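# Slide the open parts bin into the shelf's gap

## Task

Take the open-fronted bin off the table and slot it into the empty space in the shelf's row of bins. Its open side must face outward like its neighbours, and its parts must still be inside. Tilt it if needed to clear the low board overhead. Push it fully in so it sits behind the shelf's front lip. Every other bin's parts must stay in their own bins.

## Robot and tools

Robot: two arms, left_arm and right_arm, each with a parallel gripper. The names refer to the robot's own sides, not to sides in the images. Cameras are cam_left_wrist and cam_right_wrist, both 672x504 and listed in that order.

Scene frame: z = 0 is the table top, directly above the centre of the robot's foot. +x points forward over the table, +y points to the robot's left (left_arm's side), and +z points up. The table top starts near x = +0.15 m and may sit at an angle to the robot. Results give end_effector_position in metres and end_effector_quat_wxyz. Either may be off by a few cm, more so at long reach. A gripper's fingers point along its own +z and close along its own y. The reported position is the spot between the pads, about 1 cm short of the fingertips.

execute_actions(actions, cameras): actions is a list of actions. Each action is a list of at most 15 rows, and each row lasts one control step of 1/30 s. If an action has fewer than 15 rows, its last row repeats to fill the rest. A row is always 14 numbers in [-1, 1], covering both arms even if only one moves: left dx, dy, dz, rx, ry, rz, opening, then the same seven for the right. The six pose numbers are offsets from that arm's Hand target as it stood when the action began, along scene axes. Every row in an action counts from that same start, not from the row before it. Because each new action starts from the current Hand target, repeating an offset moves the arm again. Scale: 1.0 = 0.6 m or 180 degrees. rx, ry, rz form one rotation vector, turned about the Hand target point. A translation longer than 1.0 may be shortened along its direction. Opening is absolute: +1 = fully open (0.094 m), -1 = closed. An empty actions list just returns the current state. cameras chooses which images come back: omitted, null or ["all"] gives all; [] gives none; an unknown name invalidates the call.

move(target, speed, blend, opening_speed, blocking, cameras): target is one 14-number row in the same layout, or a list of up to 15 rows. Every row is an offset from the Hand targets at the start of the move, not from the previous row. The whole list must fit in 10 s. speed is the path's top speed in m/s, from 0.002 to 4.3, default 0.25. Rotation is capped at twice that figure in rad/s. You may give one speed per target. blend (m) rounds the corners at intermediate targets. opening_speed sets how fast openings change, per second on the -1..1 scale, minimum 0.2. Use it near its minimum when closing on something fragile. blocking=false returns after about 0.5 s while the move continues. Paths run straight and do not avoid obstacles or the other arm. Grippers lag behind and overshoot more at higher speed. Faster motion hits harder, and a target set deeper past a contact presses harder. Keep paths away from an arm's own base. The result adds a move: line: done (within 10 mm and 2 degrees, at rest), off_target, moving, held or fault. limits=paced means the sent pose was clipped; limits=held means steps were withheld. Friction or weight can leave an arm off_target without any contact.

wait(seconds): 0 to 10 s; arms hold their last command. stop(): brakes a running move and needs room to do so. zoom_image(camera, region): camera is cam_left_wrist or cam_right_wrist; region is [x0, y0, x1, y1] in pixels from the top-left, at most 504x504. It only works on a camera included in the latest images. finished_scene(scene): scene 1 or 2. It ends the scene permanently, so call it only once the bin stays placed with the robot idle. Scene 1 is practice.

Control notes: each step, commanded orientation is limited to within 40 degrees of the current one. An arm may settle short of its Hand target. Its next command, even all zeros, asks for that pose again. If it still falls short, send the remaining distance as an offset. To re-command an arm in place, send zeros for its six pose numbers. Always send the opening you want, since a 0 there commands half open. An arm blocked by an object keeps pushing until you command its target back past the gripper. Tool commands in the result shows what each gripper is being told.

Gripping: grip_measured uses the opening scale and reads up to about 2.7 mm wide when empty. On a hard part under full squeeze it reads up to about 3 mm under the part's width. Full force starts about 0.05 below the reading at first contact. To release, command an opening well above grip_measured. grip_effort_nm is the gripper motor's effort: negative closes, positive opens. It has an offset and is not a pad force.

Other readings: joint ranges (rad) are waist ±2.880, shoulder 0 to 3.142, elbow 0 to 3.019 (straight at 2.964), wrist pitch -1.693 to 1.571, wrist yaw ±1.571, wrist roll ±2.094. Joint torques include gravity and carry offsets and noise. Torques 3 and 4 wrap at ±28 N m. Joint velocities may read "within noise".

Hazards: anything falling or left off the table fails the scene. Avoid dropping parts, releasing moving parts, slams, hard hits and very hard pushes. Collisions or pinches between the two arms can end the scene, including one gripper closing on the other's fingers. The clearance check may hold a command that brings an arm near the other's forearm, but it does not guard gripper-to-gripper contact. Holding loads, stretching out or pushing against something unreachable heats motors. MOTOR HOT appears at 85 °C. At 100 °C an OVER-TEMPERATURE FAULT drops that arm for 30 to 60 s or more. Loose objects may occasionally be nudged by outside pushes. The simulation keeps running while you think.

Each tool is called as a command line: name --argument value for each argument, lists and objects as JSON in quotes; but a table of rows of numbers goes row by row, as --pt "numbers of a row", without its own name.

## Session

execute_actions --actions '[]'

Scene clock: 0.00 s.
left_arm: end_effector_position=(+0.2220, +0.4413, +0.2851) grip_measured=+1.000 grip_effort_nm=n/a end_effector_quat_wxyz=(+0.133, +0.290, +0.938, -0.135) | right_arm: end_effector_position=(+0.6080, -0.1323, +0.2111) grip_measured=+1.000 grip_effort_nm=n/a end_effector_quat_wxyz=(+0.157, -0.332, +0.916, +0.159)
Joint positions: left_arm=[2.188 1.504 0.379 -0.179 0.632 1.999 0.094] | right_arm=[-0.756 1.899 0.902 0.099 0.056 -0.793 0.094]
Joint velocities: within noise
Joint torques (N m): no reading
Motor temperatures (°C): left_arm=[25 28 28 27 26 26 28] | right_arm=[27 28 24 25 25 25 25]
Heat: left arm: hottest shoulder 28 °C; right arm: hottest shoulder 28 °C.
Hand target: left_arm +0.2214, +0.4391, +0.2860; +0.133, +0.289, +0.938, -0.136 | right_arm +0.6104, -0.1324, +0.2117; +0.159, -0.332, +0.916, +0.159
Tool commands: left_gripper/opening=+1.0 right_gripper/opening=+1.0

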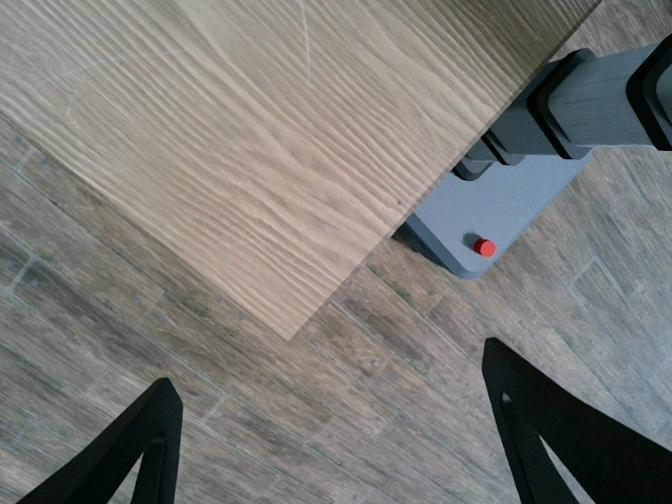

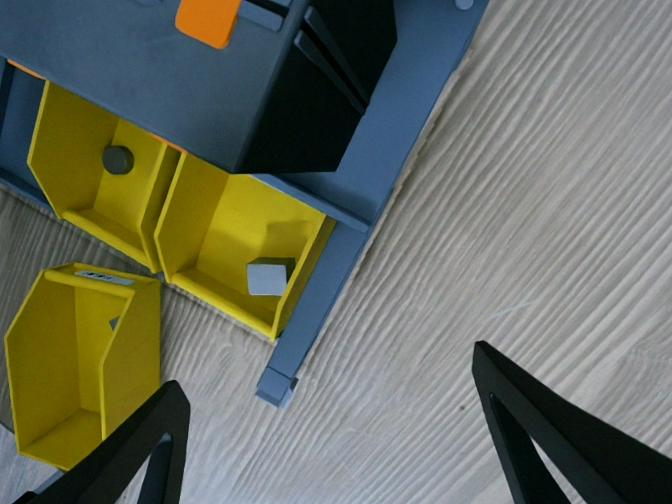

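move --pt "0.2 -0.2 0.223 0.0099 -0.1546 0.2089 1 -0.1 -0.1 0.2 0 0 0 1" --pt "0.331 -0.482 0.223 0.0099 -0.1546 0.2089 1 -0.367 -0.147 0.14 0.129 0.336 -0.74 1" --speed 0.6

Scene clock: 13.20 s.
left_arm: end_effector_position=(+0.2987, +0.3562, +0.3649) grip_measured=+1.000 grip_effort_nm=-0.037 end_effector_quat_wxyz=(+0.347, +0.165, +0.918, -0.100) | right_arm: end_effector_position=(+0.5536, -0.1914, +0.3299) grip_measured=+1.000 grip_effort_nm=-0.042 end_effector_quat_wxyz=(+0.161, -0.331, +0.916, +0.157)
Joint positions: left_arm=[2.107 1.226 0.064 0.124 1.066 1.584 0.094] | right_arm=[-0.756 1.445 0.629 -0.071 0.056 -0.793 0.094]
Joint velocities: within noise
Joint torques (N m): left_arm=[2.78 -2.08 -0.96 -0.27 0.4 0.06] | right_arm=[4.48 -10.7 2.06 0.01 -0.38 -0.08]
Motor temperatures (°C): left_arm=[25 28 28 27 26 26 28] | right_arm=[28 30 24 25 25 25 25]
Heat: left arm: hottest shoulder 28 °C; right arm: hottest shoulder 30 °C.
Hand target: left_arm +0.2952, +0.3572, +0.3631; +0.342, +0.161, +0.920, -0.101 (not the last commanded pose) | right_arm +0.5504, -0.1924, +0.3317; +0.159, -0.332, +0.916, +0.159 (not the last commanded pose)
Off the commanded pose: left_arm 0.246 m, 23 deg | right_arm 0.169 m, 148 deg.
move: held (left_arm; a check stopped the path), off_target (right_arm; braked when a check withheld steps of left_arm); path passed 1 of 2 targets; limits=held
pose unreachable (left arm): on one or more control steps of this call, first in action 0 (counted from 0), this arm could not follow its commanded pose, so it was not sent that pose on those steps. It may still have moved: this result reports where it is.
cause: moving toward the commanded pose would bring two parts of the arm too close to each other (its shoulder (the part past joint 1) and its forearm (the part past joint 3), with joints 2 (shoulder) and 3 (elbow) between them).

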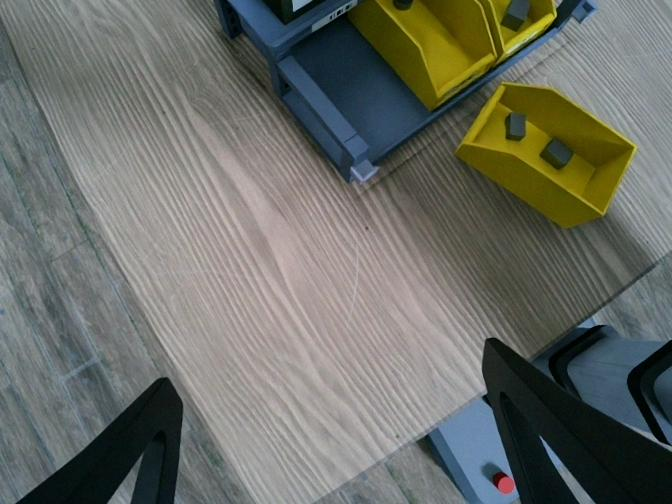

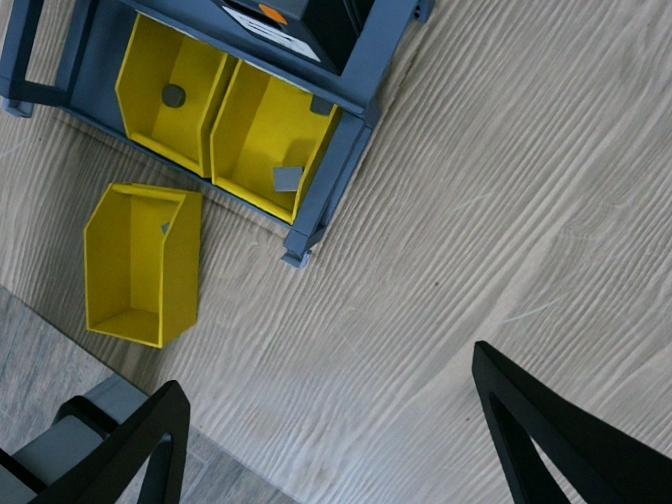

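move --pt "0.108 -0.179 -0.139 -0.083 0.114 0.329 1 -0.083 -0.05 0 0 0 0 1" --pt "0.241 -0.495 -0.238 -0.1665 0.2288 0.657 1 -0.267 -0.047 -0.053 0.129 0.336 -0.74 1" --speed 0.6 --blend 0.05

Scene clock: 56.97 s.
left_arm: end_effector_position=(+0.4457, +0.0688, +0.2204) grip_measured=+1.000 grip_effort_nm=-0.042 end_effector_quat_wxyz=(-0.003, +0.787, -0.617, +0.015) | right_arm: end_effector_position=(+0.4008, -0.2217, +0.3012) grip_measured=+1.000 grip_effort_nm=-0.042 end_effector_quat_wxyz=(-0.123, +0.783, +0.582, +0.182)
Joint positions: left_arm=[0.431 2.067 0.72 0.143 -0.61 -2.086 0.094] | right_arm=[-0.964 1.443 0.274 0.23 -0.072 1.611 0.094]
Joint velocities: within noise
Joint torques (N m): left_arm=[-9.23 -7.12 0.08 -0.1 -0.01 -0.17] | right_arm=[2.02 -6.12 -2.96 0.49 -0.12 0.08]
Motor temperatures (°C): left_arm=[25 29 28 27 26 26 27] | right_arm=[28 31 24 25 25 25 25]
Heat: left arm: hottest shoulder 29 °C; right arm: hottest shoulder 31 °C.
Hand target: left_arm +0.4398, +0.0602, +0.2203; +0.000, +0.793, -0.609, +0.000 | right_arm +0.3903, -0.2206, +0.2999; -0.129, +0.787, +0.577, +0.175
Off the commanded pose: left_arm 0.010 m, 2 deg | right_arm 0.011 m, 1 deg.
joint sent to its limit (left arm) — joint 6 (wrist roll), lower limit. The joint targets still meet the commanded pose.
move: off_target (right_arm)

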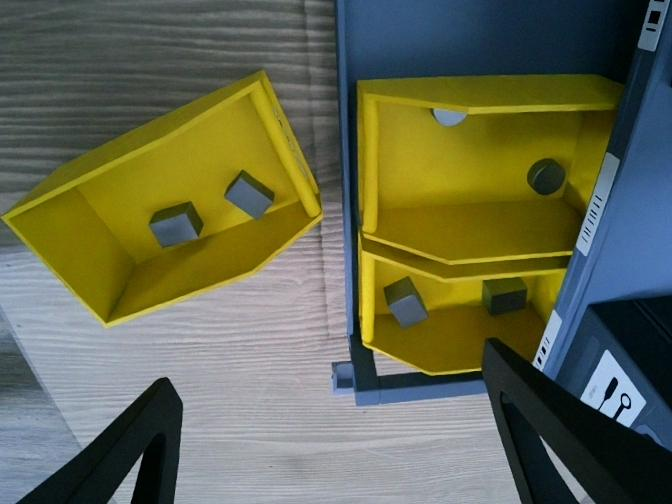

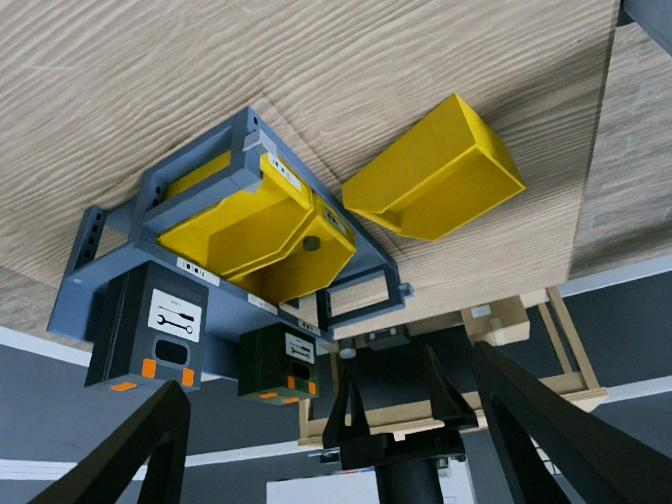

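move --target '[-0.0203,0.0043,-0.21,0,0,0.056,0,0,0,0,0,0,0,1]' --speed 0.25

Scene clock: 81.37 s.
left_arm: end_effector_position=(+0.4298, +0.0605, +0.0994) grip_measured=+0.002 grip_effort_nm=-0.115 end_effector_quat_wxyz=(+0.001, +0.833, -0.554, +0.009) | right_arm: end_effector_position=(+0.4008, -0.2217, +0.3011) grip_measured=+1.000 grip_effort_nm=-0.046 end_effector_quat_wxyz=(-0.123, +0.784, +0.581, +0.182)
Joint positions: left_arm=[0.58 2.405 0.893 0.382 -0.55 -2.086 0.047] | right_arm=[-0.964 1.444 0.274 0.231 -0.071 1.612 0.094]
Joint velocities: within noise
Joint torques (N m): left_arm=[-7.18 -7.59 -1.58 0.62 -0.02 -0.16] | right_arm=[2.02 -6.18 -2.97 0.43 -0.12 0.06]
Motor temperatures (°C): left_arm=[26 29 28 27 26 26 27] | right_arm=[28 30 25 25 25 25 25]
Heat: left arm: hottest shoulder 29 °C; right arm: hottest shoulder 30 °C.
Hand target: left_arm +0.4278, +0.0628, +0.0943; +0.000, +0.844, -0.537, +0.000 | right_arm +0.3902, -0.2206, +0.2999; -0.129, +0.787, +0.577, +0.175
Off the commanded pose: left_arm 0.006 m, 3 deg | right_arm 0.011 m, 1 deg.
joint sent to its limit (left arm) — joint 6 (wrist roll), lower limit. The joint targets still meet the commanded pose.
move: off_target (left_arm, right_arm)

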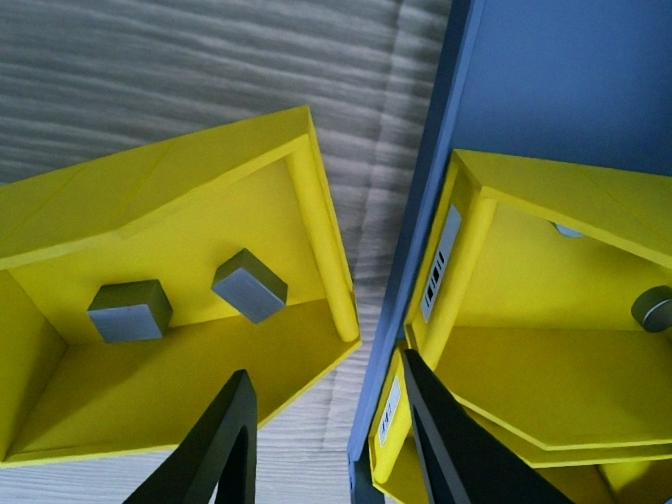

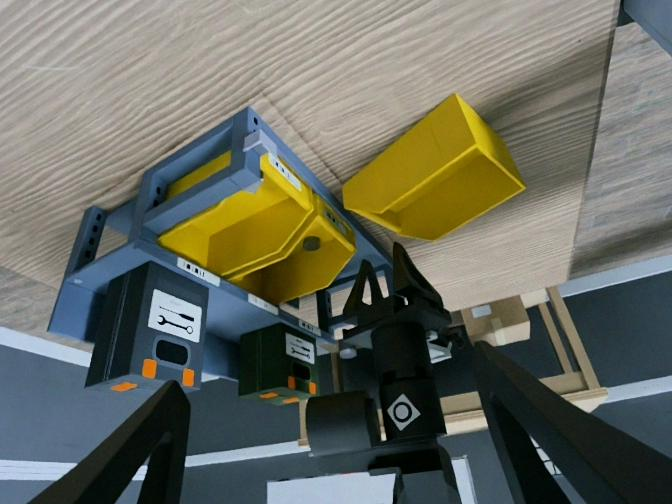

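move --pt "0.0045 0.0108 -0.06 0 0 0 0 0 0 0 0 0 0 1" --pt "0.0045 0.0108 -0.117 0 0 0 0 0 0 0 0 0 0 1" --speed '[0.2,0.1]' --cameras '["cam_left_wrist"]'

Scene clock: 109.90 s.
left_arm: end_effector_position=(+0.4352, +0.0647, +0.0311) grip_measured=+0.002 grip_effort_nm=-0.115 end_effector_quat_wxyz=(+0.000, +0.844, -0.537, +0.004) | right_arm: end_effector_position=(+0.4008, -0.2217, +0.3011) grip_measured=+1.000 grip_effort_nm=-0.042 end_effector_quat_wxyz=(-0.123, +0.784, +0.581, +0.182)
Joint positions: left_arm=[0.671 2.551 1.043 0.417 -0.516 -2.036 0.047] | right_arm=[-0.964 1.444 0.274 0.231 -0.071 1.612 0.094]
Joint velocities: within noise
Joint torques (N m): left_arm=[-6.89 -7.36 -1.85 0.61 -0.02 0.02] | right_arm=[2.02 -6.18 -2.96 0.39 -0.12 0.06]
Motor temperatures (°C): left_arm=[26 30 28 27 26 26 27] | right_arm=[28 29 25 25 25 25 25]
Heat: left arm: hottest shoulder 30 °C; right arm: hottest shoulder 29 °C.
Hand target: left_arm +0.4303, +0.0691, +0.0241; +0.000, +0.844, -0.537, +0.000 | right_arm +0.3903, -0.2206, +0.2999; -0.129, +0.787, +0.577, +0.175
Off the commanded pose: left_arm 0.010 m, 0 deg | right_arm 0.011 m, 1 deg.
move: off_target (right_arm)
Images, in order (width x height): cam_left_wrist 672x504.

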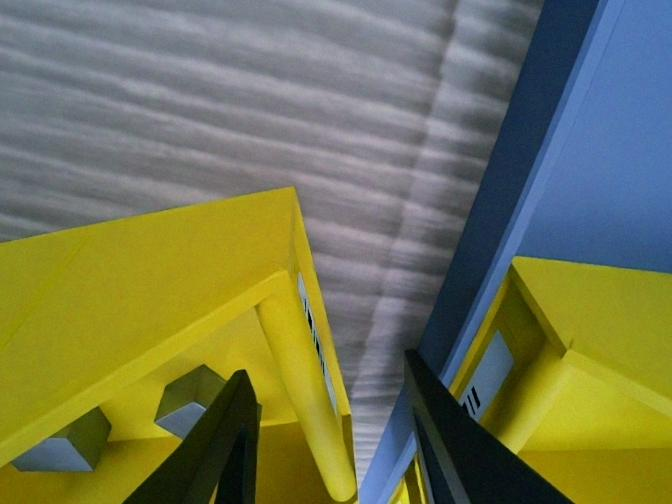

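move --pt "-0.0085 -0.002 0 0 0 0 0 0 0 0 0 0 0 1" --pt "-0.0085 -0.002 0 0 0 0 -1 0 0 0 0 0 0 1" --speed 0.1 --opening_speed 0.6 --cameras '["cam_left_wrist"]'

Scene clock: 118.50 s.
left_arm: end_effector_position=(+0.4326, +0.0631, +0.0292) grip_measured=-0.790 grip_effort_nm=-1.057 end_effector_quat_wxyz=(+0.001, +0.844, -0.536, +0.007) | right_arm: end_effector_position=(+0.4008, -0.2217, +0.3011) grip_measured=+1.000 grip_effort_nm=-0.046 end_effector_quat_wxyz=(-0.123, +0.784, +0.581, +0.182)
Joint positions: left_arm=[0.671 2.561 1.043 0.431 -0.512 -2.035 0.01] | right_arm=[-0.964 1.444 0.274 0.231 -0.071 1.612 0.094]
Joint velocities: within noise
Joint torques (N m): left_arm=[-7.12 -7.41 -2.35 0.55 -0.19 0.01] | right_arm=[2.14 -6.18 -2.97 0.4 -0.12 0.06]
Motor temperatures (°C): left_arm=[26 30 29 27 26 26 27] | right_arm=[28 29 25 25 25 25 25]
Heat: left arm: hottest shoulder 30 °C; right arm: hottest shoulder 29 °C.
Hand target: left_arm +0.4251, +0.0679, +0.0242; +0.000, +0.844, -0.537, +0.000 | right_arm +0.3903, -0.2206, +0.2999; -0.129, +0.787, +0.577, +0.175
Off the commanded pose: left_arm 0.010 m, 1 deg | right_arm 0.011 m, 1 deg.
move: off_target (right_arm); target 2's new opening was sent with left_arm's hand 0.011 m and 1 deg from that target
Images, in order (width x height): cam_left_wrist 672x504.

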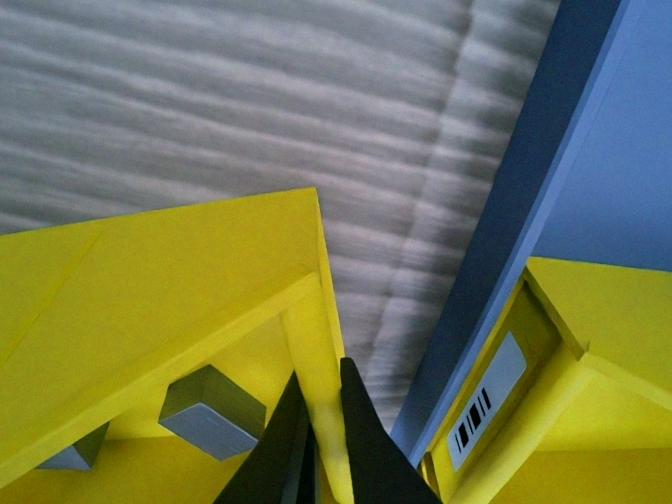

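move --pt "-0.025 0.02 0.176 0 0 0 -1 0 0 0 0 0 0 1" --pt "-0.1085 0.137 0.251 0 0 -0.5 -1 0 0 0 0 0 0 1" --pt "-0.0985 0.15 0.268 0 0 0.9244 -1 0 0 0 0 0 0 1" --speed '[0.12,0.35,0.35]' --blend '[0.02,0.02,0]'

Scene clock: 137.70 s.
left_arm: end_effector_position=(+0.3698, +0.1489, +0.1762) grip_measured=-0.791 grip_effort_nm=-1.072 end_effector_quat_wxyz=(+0.001, +0.632, +0.775, -0.001) | right_arm: end_effector_position=(+0.4008, -0.2217, +0.3011) grip_measured=+1.000 grip_effort_nm=-0.037 end_effector_quat_wxyz=(-0.123, +0.784, +0.581, +0.182)
Joint positions: left_arm=[0.667 2.178 0.528 0.55 -0.52 1.334 0.01] | right_arm=[-0.964 1.444 0.274 0.231 -0.071 1.612 0.094]
Joint velocities: within noise
Joint torques (N m): left_arm=[-4.95 -8.94 -5.15 0.55 0.08 0.05] | right_arm=[2.08 -6.18 -2.96 0.4 -0.12 0.06]
Motor temperatures (°C): left_arm=[26 30 29 27 26 26 29] | right_arm=[27 29 25 25 25 25 25]
Heat: left arm: hottest shoulder 30 °C; right arm: hottest shoulder 29 °C.
Hand target: left_arm +0.3661, +0.1580, +0.1848; +0.000, +0.633, +0.774, +0.001 | right_arm +0.3903, -0.2206, +0.2999; -0.129, +0.787, +0.577, +0.175
Off the commanded pose: left_arm 0.013 m, 0 deg | right_arm 0.011 m, 1 deg.
move: off_target (left_arm, right_arm)

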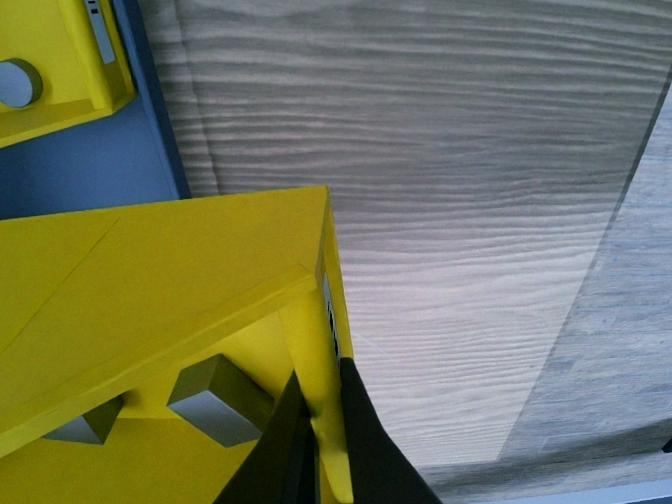

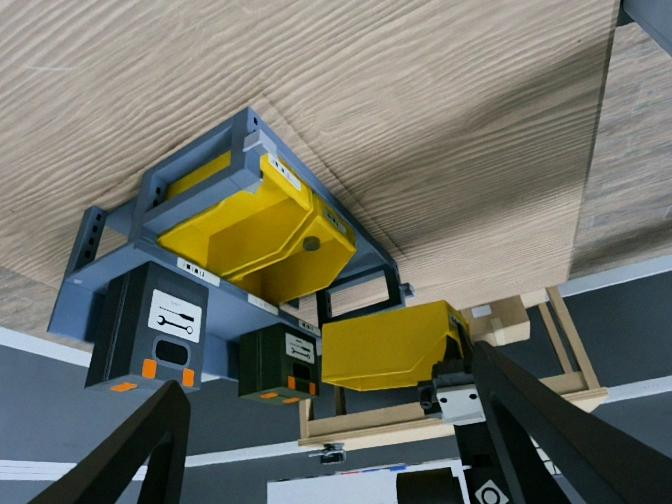

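move --pt "-0.0027 -0.0023 -0.175 0 0 0 -1 0 0 0 0 0 0 1" --pt "-0.0027 -0.0023 -0.2025 -0.0054 0.0273 0 -1 0 0 0 0 0 0 1" --speed '[0.15,0.08]'

Scene clock: 153.10 s.
left_arm: end_effector_position=(+0.3689, +0.1533, +0.0656) grip_measured=-0.791 grip_effort_nm=-1.072 end_effector_quat_wxyz=(-0.022, +0.633, +0.773, -0.029) | right_arm: end_effector_position=(+0.4008, -0.2217, +0.3011) grip_measured=+1.000 grip_effort_nm=-0.037 end_effector_quat_wxyz=(-0.123, +0.784, +0.581, +0.182)
Joint positions: left_arm=[0.842 2.435 0.777 0.557 -0.428 1.475 0.01] | right_arm=[-0.964 1.444 0.274 0.231 -0.071 1.612 0.094]
Joint velocities: within noise
Joint torques (N m): left_arm=[-4.95 -6.83 -3.56 -0.18 0.16 -0.03] | right_arm=[1.96 -6.18 -2.96 0.4 -0.12 0.06]
Motor temperatures (°C): left_arm=[26 30 30 27 26 26 29] | right_arm=[27 29 25 25 25 25 25]
Heat: left arm: hottest shoulder 30 °C; right arm: hottest shoulder 29 °C.
Hand target: left_arm +0.3643, +0.1565, +0.0634; -0.028, +0.632, +0.773, -0.033 | right_arm +0.3903, -0.2206, +0.2999; -0.129, +0.787, +0.577, +0.175
Off the commanded pose: left_arm 0.006 m, 1 deg | right_arm 0.011 m, 1 deg.
move: off_target (right_arm)

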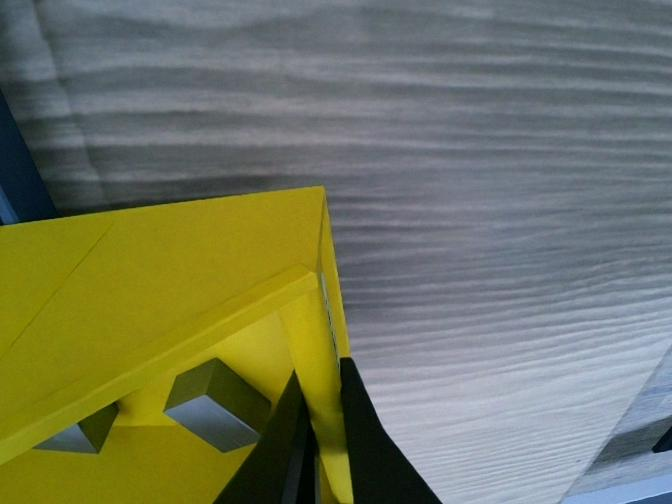

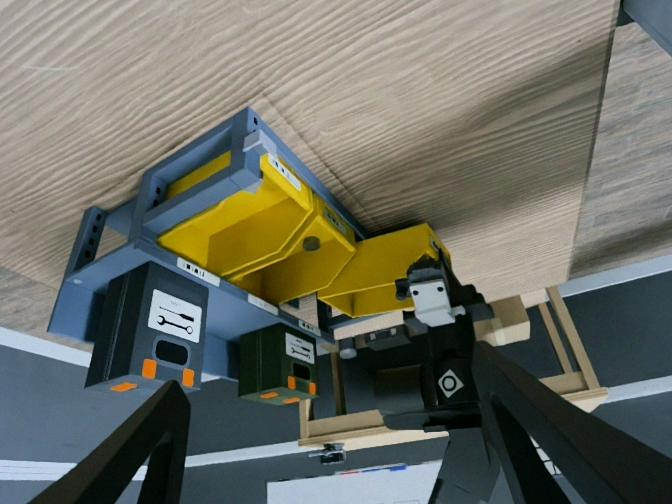

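move --target '[0.0818,0.0163,0.009,0,0,0,-1,0,0,0,0,0,0,1]' --speed 0.08

zoom_image --camera "cam_right_wrist" --region '[260, 180, 480, 380]'

Scene clock: 158.20 s.
left_arm: end_effector_position=(+0.4048, +0.1591, +0.0663) grip_measured=-0.791 grip_effort_nm=-1.067 end_effector_quat_wxyz=(-0.030, +0.636, +0.770, -0.037) | right_arm: end_effector_position=(+0.4008, -0.2217, +0.3011) grip_measured=+1.000 grip_effort_nm=-0.037 end_effector_quat_wxyz=(-0.123, +0.784, +0.581, +0.182)
Joint positions: left_arm=[0.843 2.363 0.837 0.4 -0.428 1.475 0.01] | right_arm=[-0.964 1.444 0.274 0.231 -0.071 1.612 0.094]
Joint velocities: within noise
Joint torques (N m): left_arm=[-5.3 -9.64 -3.03 -0.02 0.15 -0.02] | right_arm=[2.02 -6.18 -2.95 0.4 -0.12 0.06]
Motor temperatures (°C): left_arm=[26 30 30 27 26 26 29] | right_arm=[27 29 25 25 25 25 25]
Heat: left arm: hottest shoulder 30 °C; right arm: hottest shoulder 29 °C.
Hand target: left_arm +0.4136, +0.1663, +0.0688; -0.028, +0.632, +0.773, -0.033 | right_arm +0.3903, -0.2206, +0.2999; -0.129, +0.787, +0.577, +0.175
Off the commanded pose: left_arm 0.012 m, 1 deg | right_arm 0.011 m, 1 deg.
move: off_target (left_arm, right_arm)

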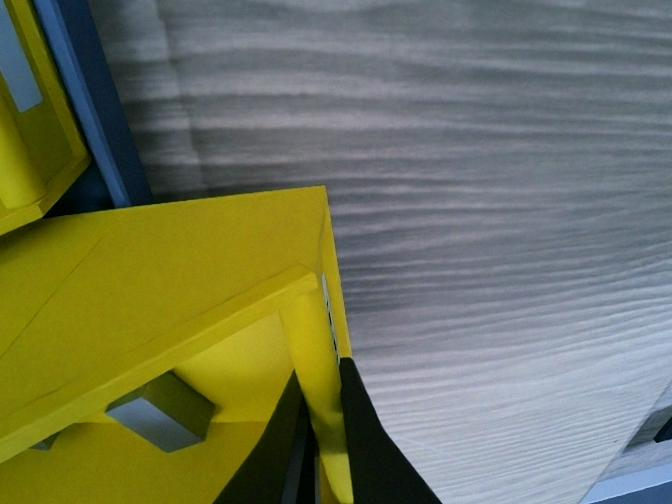

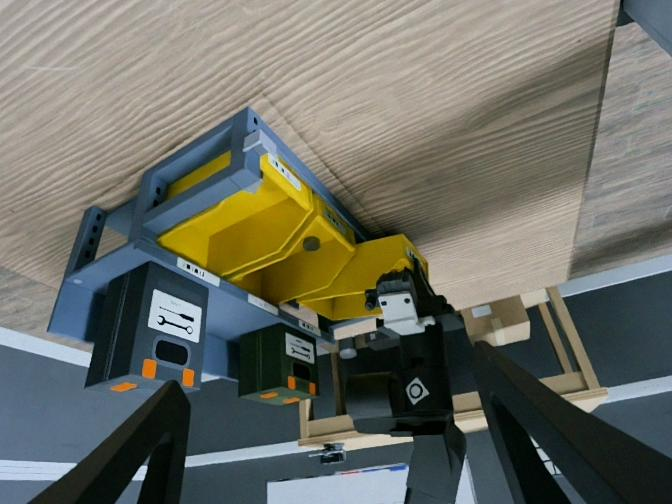

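Scaled by 2.291 from the camera's 672x504 image, which has a finer 960x720 frame.

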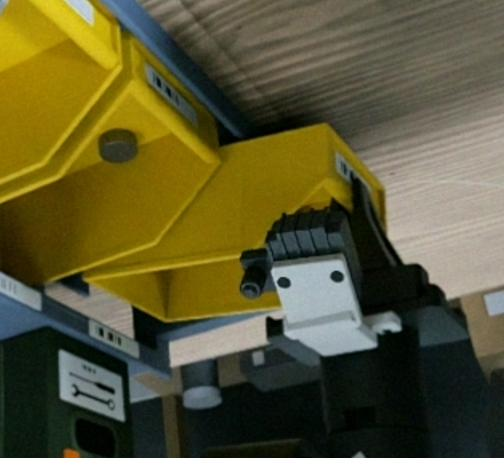

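move --pt "0.01 0.002 -0.008 0 0 0 -1 0 0 0 0 0 0 1" --pt "0.09 0.016 -0.008 0 0 0 -1 0 0 0 0 0 0 1" --speed 0.08

zoom_image --camera "cam_right_wrist" --region '[260, 180, 480, 380]'

Scene clock: 167.37 s.
left_arm: end_effector_position=(+0.4558, +0.1664, +0.0613) grip_measured=-0.791 grip_effort_nm=-1.072 end_effector_quat_wxyz=(-0.032, +0.635, +0.771, -0.038) | right_arm: end_effector_position=(+0.4008, -0.2217, +0.3011) grip_measured=+1.000 grip_effort_nm=-0.051 end_effector_quat_wxyz=(-0.123, +0.784, +0.581, +0.182)
Joint positions: left_arm=[0.849 2.31 0.94 0.243 -0.426 1.475 0.01] | right_arm=[-0.964 1.444 0.274 0.231 -0.071 1.612 0.094]
Joint velocities: within noise
Joint torques (N m): left_arm=[-5.48 -10.93 -1.77 -0.2 0.2 0.05] | right_arm=[2.08 -6.18 -2.97 0.4 -0.11 0.06]
Motor temperatures (°C): left_arm=[26 31 30 27 26 26 30] | right_arm=[27 29 25 25 25 25 25]
Heat: left arm: hottest shoulder 31 °C; right arm: hottest shoulder 29 °C.
Hand target: left_arm +0.4676, +0.1759, +0.0641; -0.028, +0.632, +0.773, -0.033 | right_arm +0.3903, -0.2206, +0.2999; -0.129, +0.787, +0.577, +0.175
Off the commanded pose: left_arm 0.015 m, 1 deg | right_arm 0.011 m, 1 deg.
move: off_target (left_arm, right_arm)

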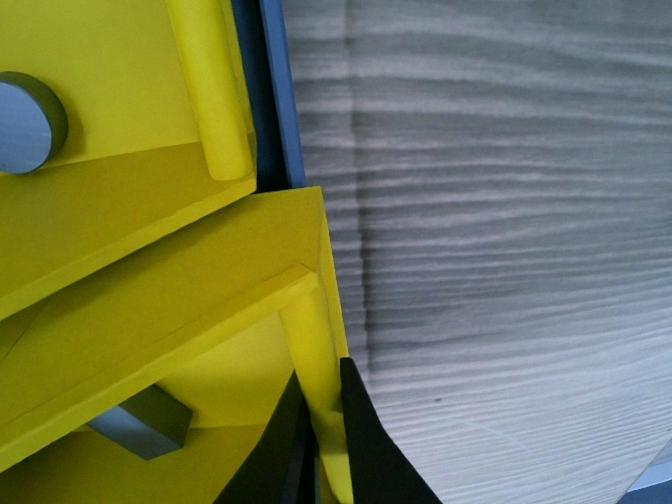

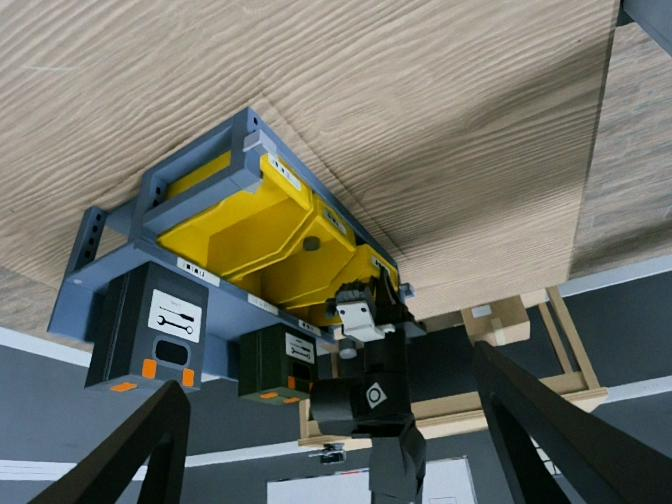

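Scaled by 2.291 from the camera's 672x504 image, which has a finer 960x720 frame.

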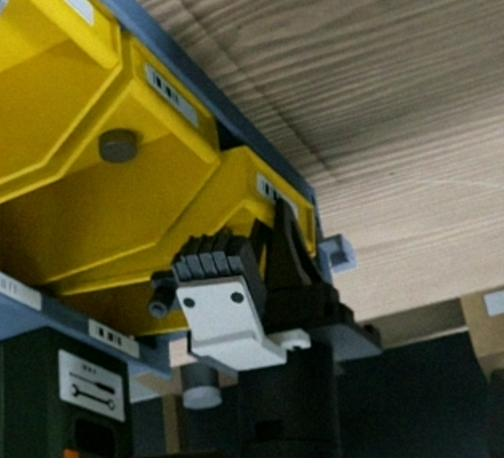

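move --pt "0.0235 0.0147 0.002 0 0 0 -1 0 0 0 0 0 0 1" --pt "0.031 0.0157 0.0 0 0 0 -1 0 0 0 0 0 0 1" --speed 0.06

Scene clock: 176.47 s.
left_arm: end_effector_position=(+0.4720, +0.1745, +0.0607) grip_measured=-0.791 grip_effort_nm=-1.062 end_effector_quat_wxyz=(-0.033, +0.636, +0.770, -0.040) | right_arm: end_effector_position=(+0.4008, -0.2217, +0.3011) grip_measured=+1.000 grip_effort_nm=-0.037 end_effector_quat_wxyz=(-0.123, +0.784, +0.581, +0.182)
Joint positions: left_arm=[0.861 2.289 0.971 0.191 -0.42 1.487 0.01] | right_arm=[-0.964 1.444 0.274 0.231 -0.071 1.612 0.094]
Joint velocities: within noise
Joint torques (N m): left_arm=[-5.48 -11.46 -1.4 -0.25 0.2 0.06] | right_arm=[2.08 -6.18 -2.96 0.4 -0.12 0.06]
Motor temperatures (°C): left_arm=[26 31 30 27 26 26 30] | right_arm=[27 29 25 25 25 25 25]
Heat: left arm: hottest shoulder 31 °C; right arm: hottest shoulder 29 °C.
Hand target: left_arm +0.4860, +0.1854, +0.0640; -0.028, +0.632, +0.773, -0.033 | right_arm +0.3903, -0.2206, +0.2999; -0.129, +0.787, +0.577, +0.175
Off the commanded pose: left_arm 0.018 m, 1 deg | right_arm 0.011 m, 1 deg.
move: off_target (left_arm, right_arm)

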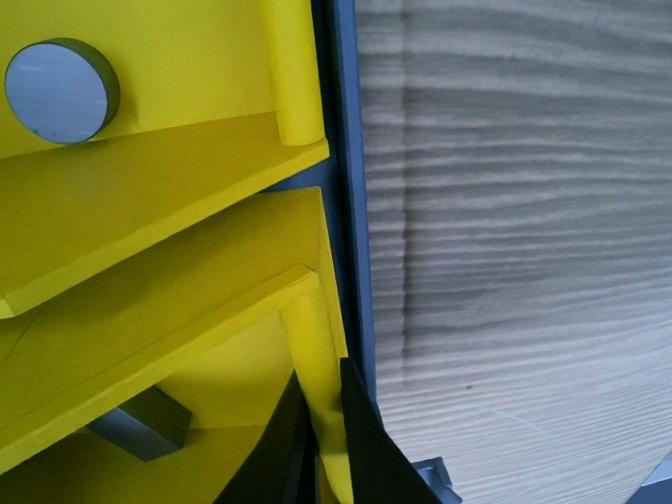

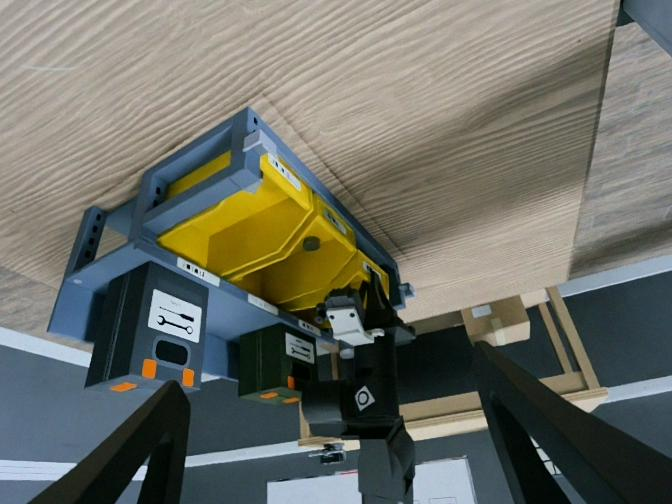

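move --pt "-0.0098 -0.002 -0.02 0.0033 -0.0164 0 -1 0 0 0 0 0 0 1" --pt "-0.0098 -0.002 -0.04 0.0066 -0.0328 0 -1 0 0 0 0 0 0 1" --pt "-0.0098 -0.002 -0.049 0.0066 -0.0328 0 -1 0 0 0 0 0 0 1" --speed '[0.05,0.05,0.03]'

zoom_image --camera "cam_right_wrist" --region '[260, 180, 480, 380]'

Scene clock: 183.43 s.
left_arm: end_effector_position=(+0.4759, +0.1777, +0.0409) grip_measured=-0.791 grip_effort_nm=-1.067 end_effector_quat_wxyz=(+0.002, +0.637, +0.771, +0.001) | right_arm: end_effector_position=(+0.4008, -0.2217, +0.3011) grip_measured=+1.000 grip_effort_nm=-0.042 end_effector_quat_wxyz=(-0.123, +0.784, +0.581, +0.182)
Joint positions: left_arm=[0.883 2.354 0.965 0.389 -0.412 1.559 0.01] | right_arm=[-0.964 1.444 0.274 0.231 -0.071 1.612 0.094]
Joint velocities: within noise
Joint torques (N m): left_arm=[-5.36 -8.35 -1.33 0.9 0.21 0.06] | right_arm=[2.14 -6.18 -2.96 0.4 -0.12 0.06]
Motor temperatures (°C): left_arm=[26 31 29 27 26 26 30] | right_arm=[27 29 25 25 25 25 25]
Heat: left arm: hottest shoulder 31 °C; right arm: hottest shoulder 29 °C.
Hand target: left_arm +0.4802, +0.1842, +0.0345; +0.005, +0.633, +0.774, +0.008 | right_arm +0.3903, -0.2206, +0.2999; -0.129, +0.787, +0.577, +0.175
Off the commanded pose: left_arm 0.010 m, 1 deg | right_arm 0.011 m, 1 deg.
move: off_target (right_arm)

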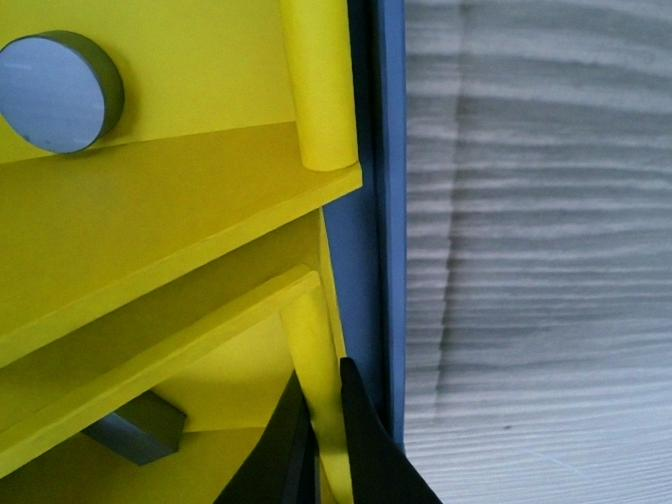

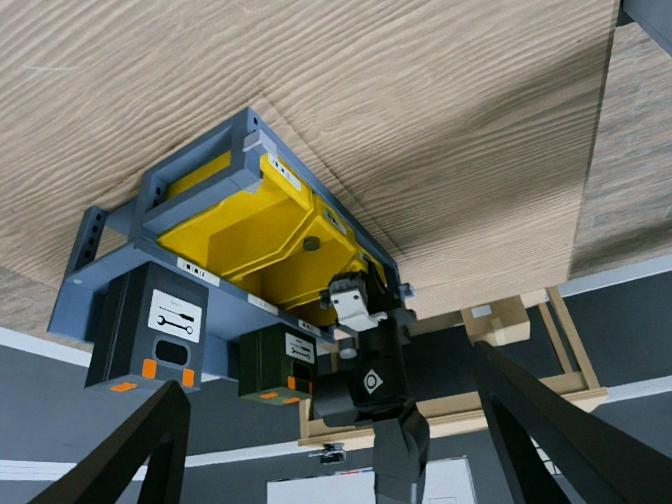

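Scaled by 2.291 from the camera's 672x504 image, which has a finer 960x720 frame.

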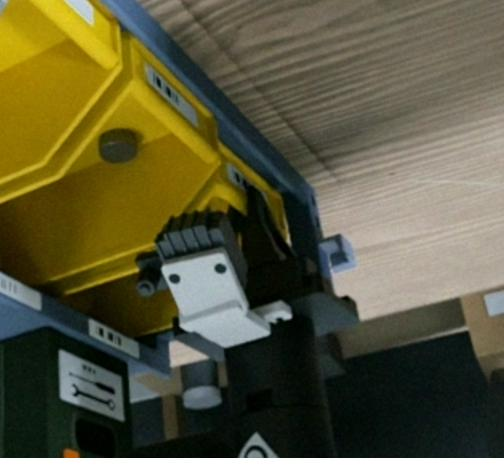

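move --pt "0 0 0 0 0 0 -0.5 0 0 0 0 0 0 1" --pt "-0.003 0 0.06 0 0 0 -0.5 0 0 0 0 0 0 1" --pt "-0.012 0 0.2 0 0 0 -0.5 0 0 0 0 0 0 1" --speed '[0.1,0.08,0.25]' --opening_speed 0.5

zoom_image --camera "cam_right_wrist" --region '[260, 180, 480, 380]'

Scene clock: 191.03 s.
left_arm: end_effector_position=(+0.4748, +0.1876, +0.1458) grip_measured=-0.502 grip_effort_nm=0.051 end_effector_quat_wxyz=(+0.004, +0.632, +0.775, +0.009) | right_arm: end_effector_position=(+0.4007, -0.2217, +0.3011) grip_measured=+1.000 grip_effort_nm=-0.042 end_effector_quat_wxyz=(-0.123, +0.784, +0.581, +0.182)
Joint positions: left_arm=[0.795 2.072 0.741 0.311 -0.468 1.469 0.023] | right_arm=[-0.964 1.444 0.274 0.231 -0.071 1.612 0.094]
Joint velocities: within noise
Joint torques (N m): left_arm=[-7.53 -10.29 -2.65 -0.1 -0.1 -0.17] | right_arm=[2.02 -6.18 -2.96 0.4 -0.13 0.06]
Motor temperatures (°C): left_arm=[26 31 29 27 26 26 30] | right_arm=[27 29 25 25 25 25 25]
Heat: left arm: hottest shoulder 31 °C; right arm: hottest shoulder 29 °C.
Hand target: left_arm +0.4730, +0.1841, +0.1546; +0.005, +0.633, +0.774, +0.007 | right_arm +0.3902, -0.2205, +0.2999; -0.129, +0.787, +0.577, +0.175
Off the commanded pose: left_arm 0.010 m, 0 deg | right_arm 0.010 m, 1 deg.
move: done

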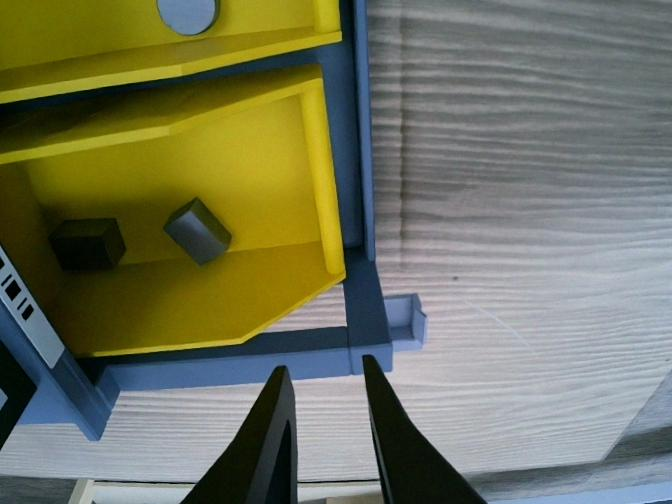

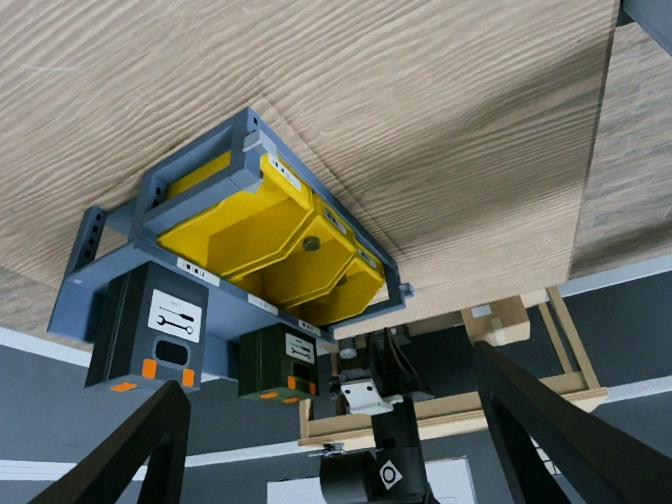

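Scaled by 2.291 from the camera's 672x504 image, which has a finer 960x720 frame.

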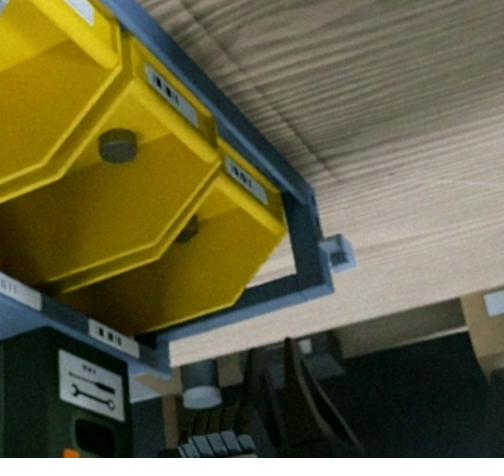

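finished_scene --scene 2

The scene is finished: the task was done.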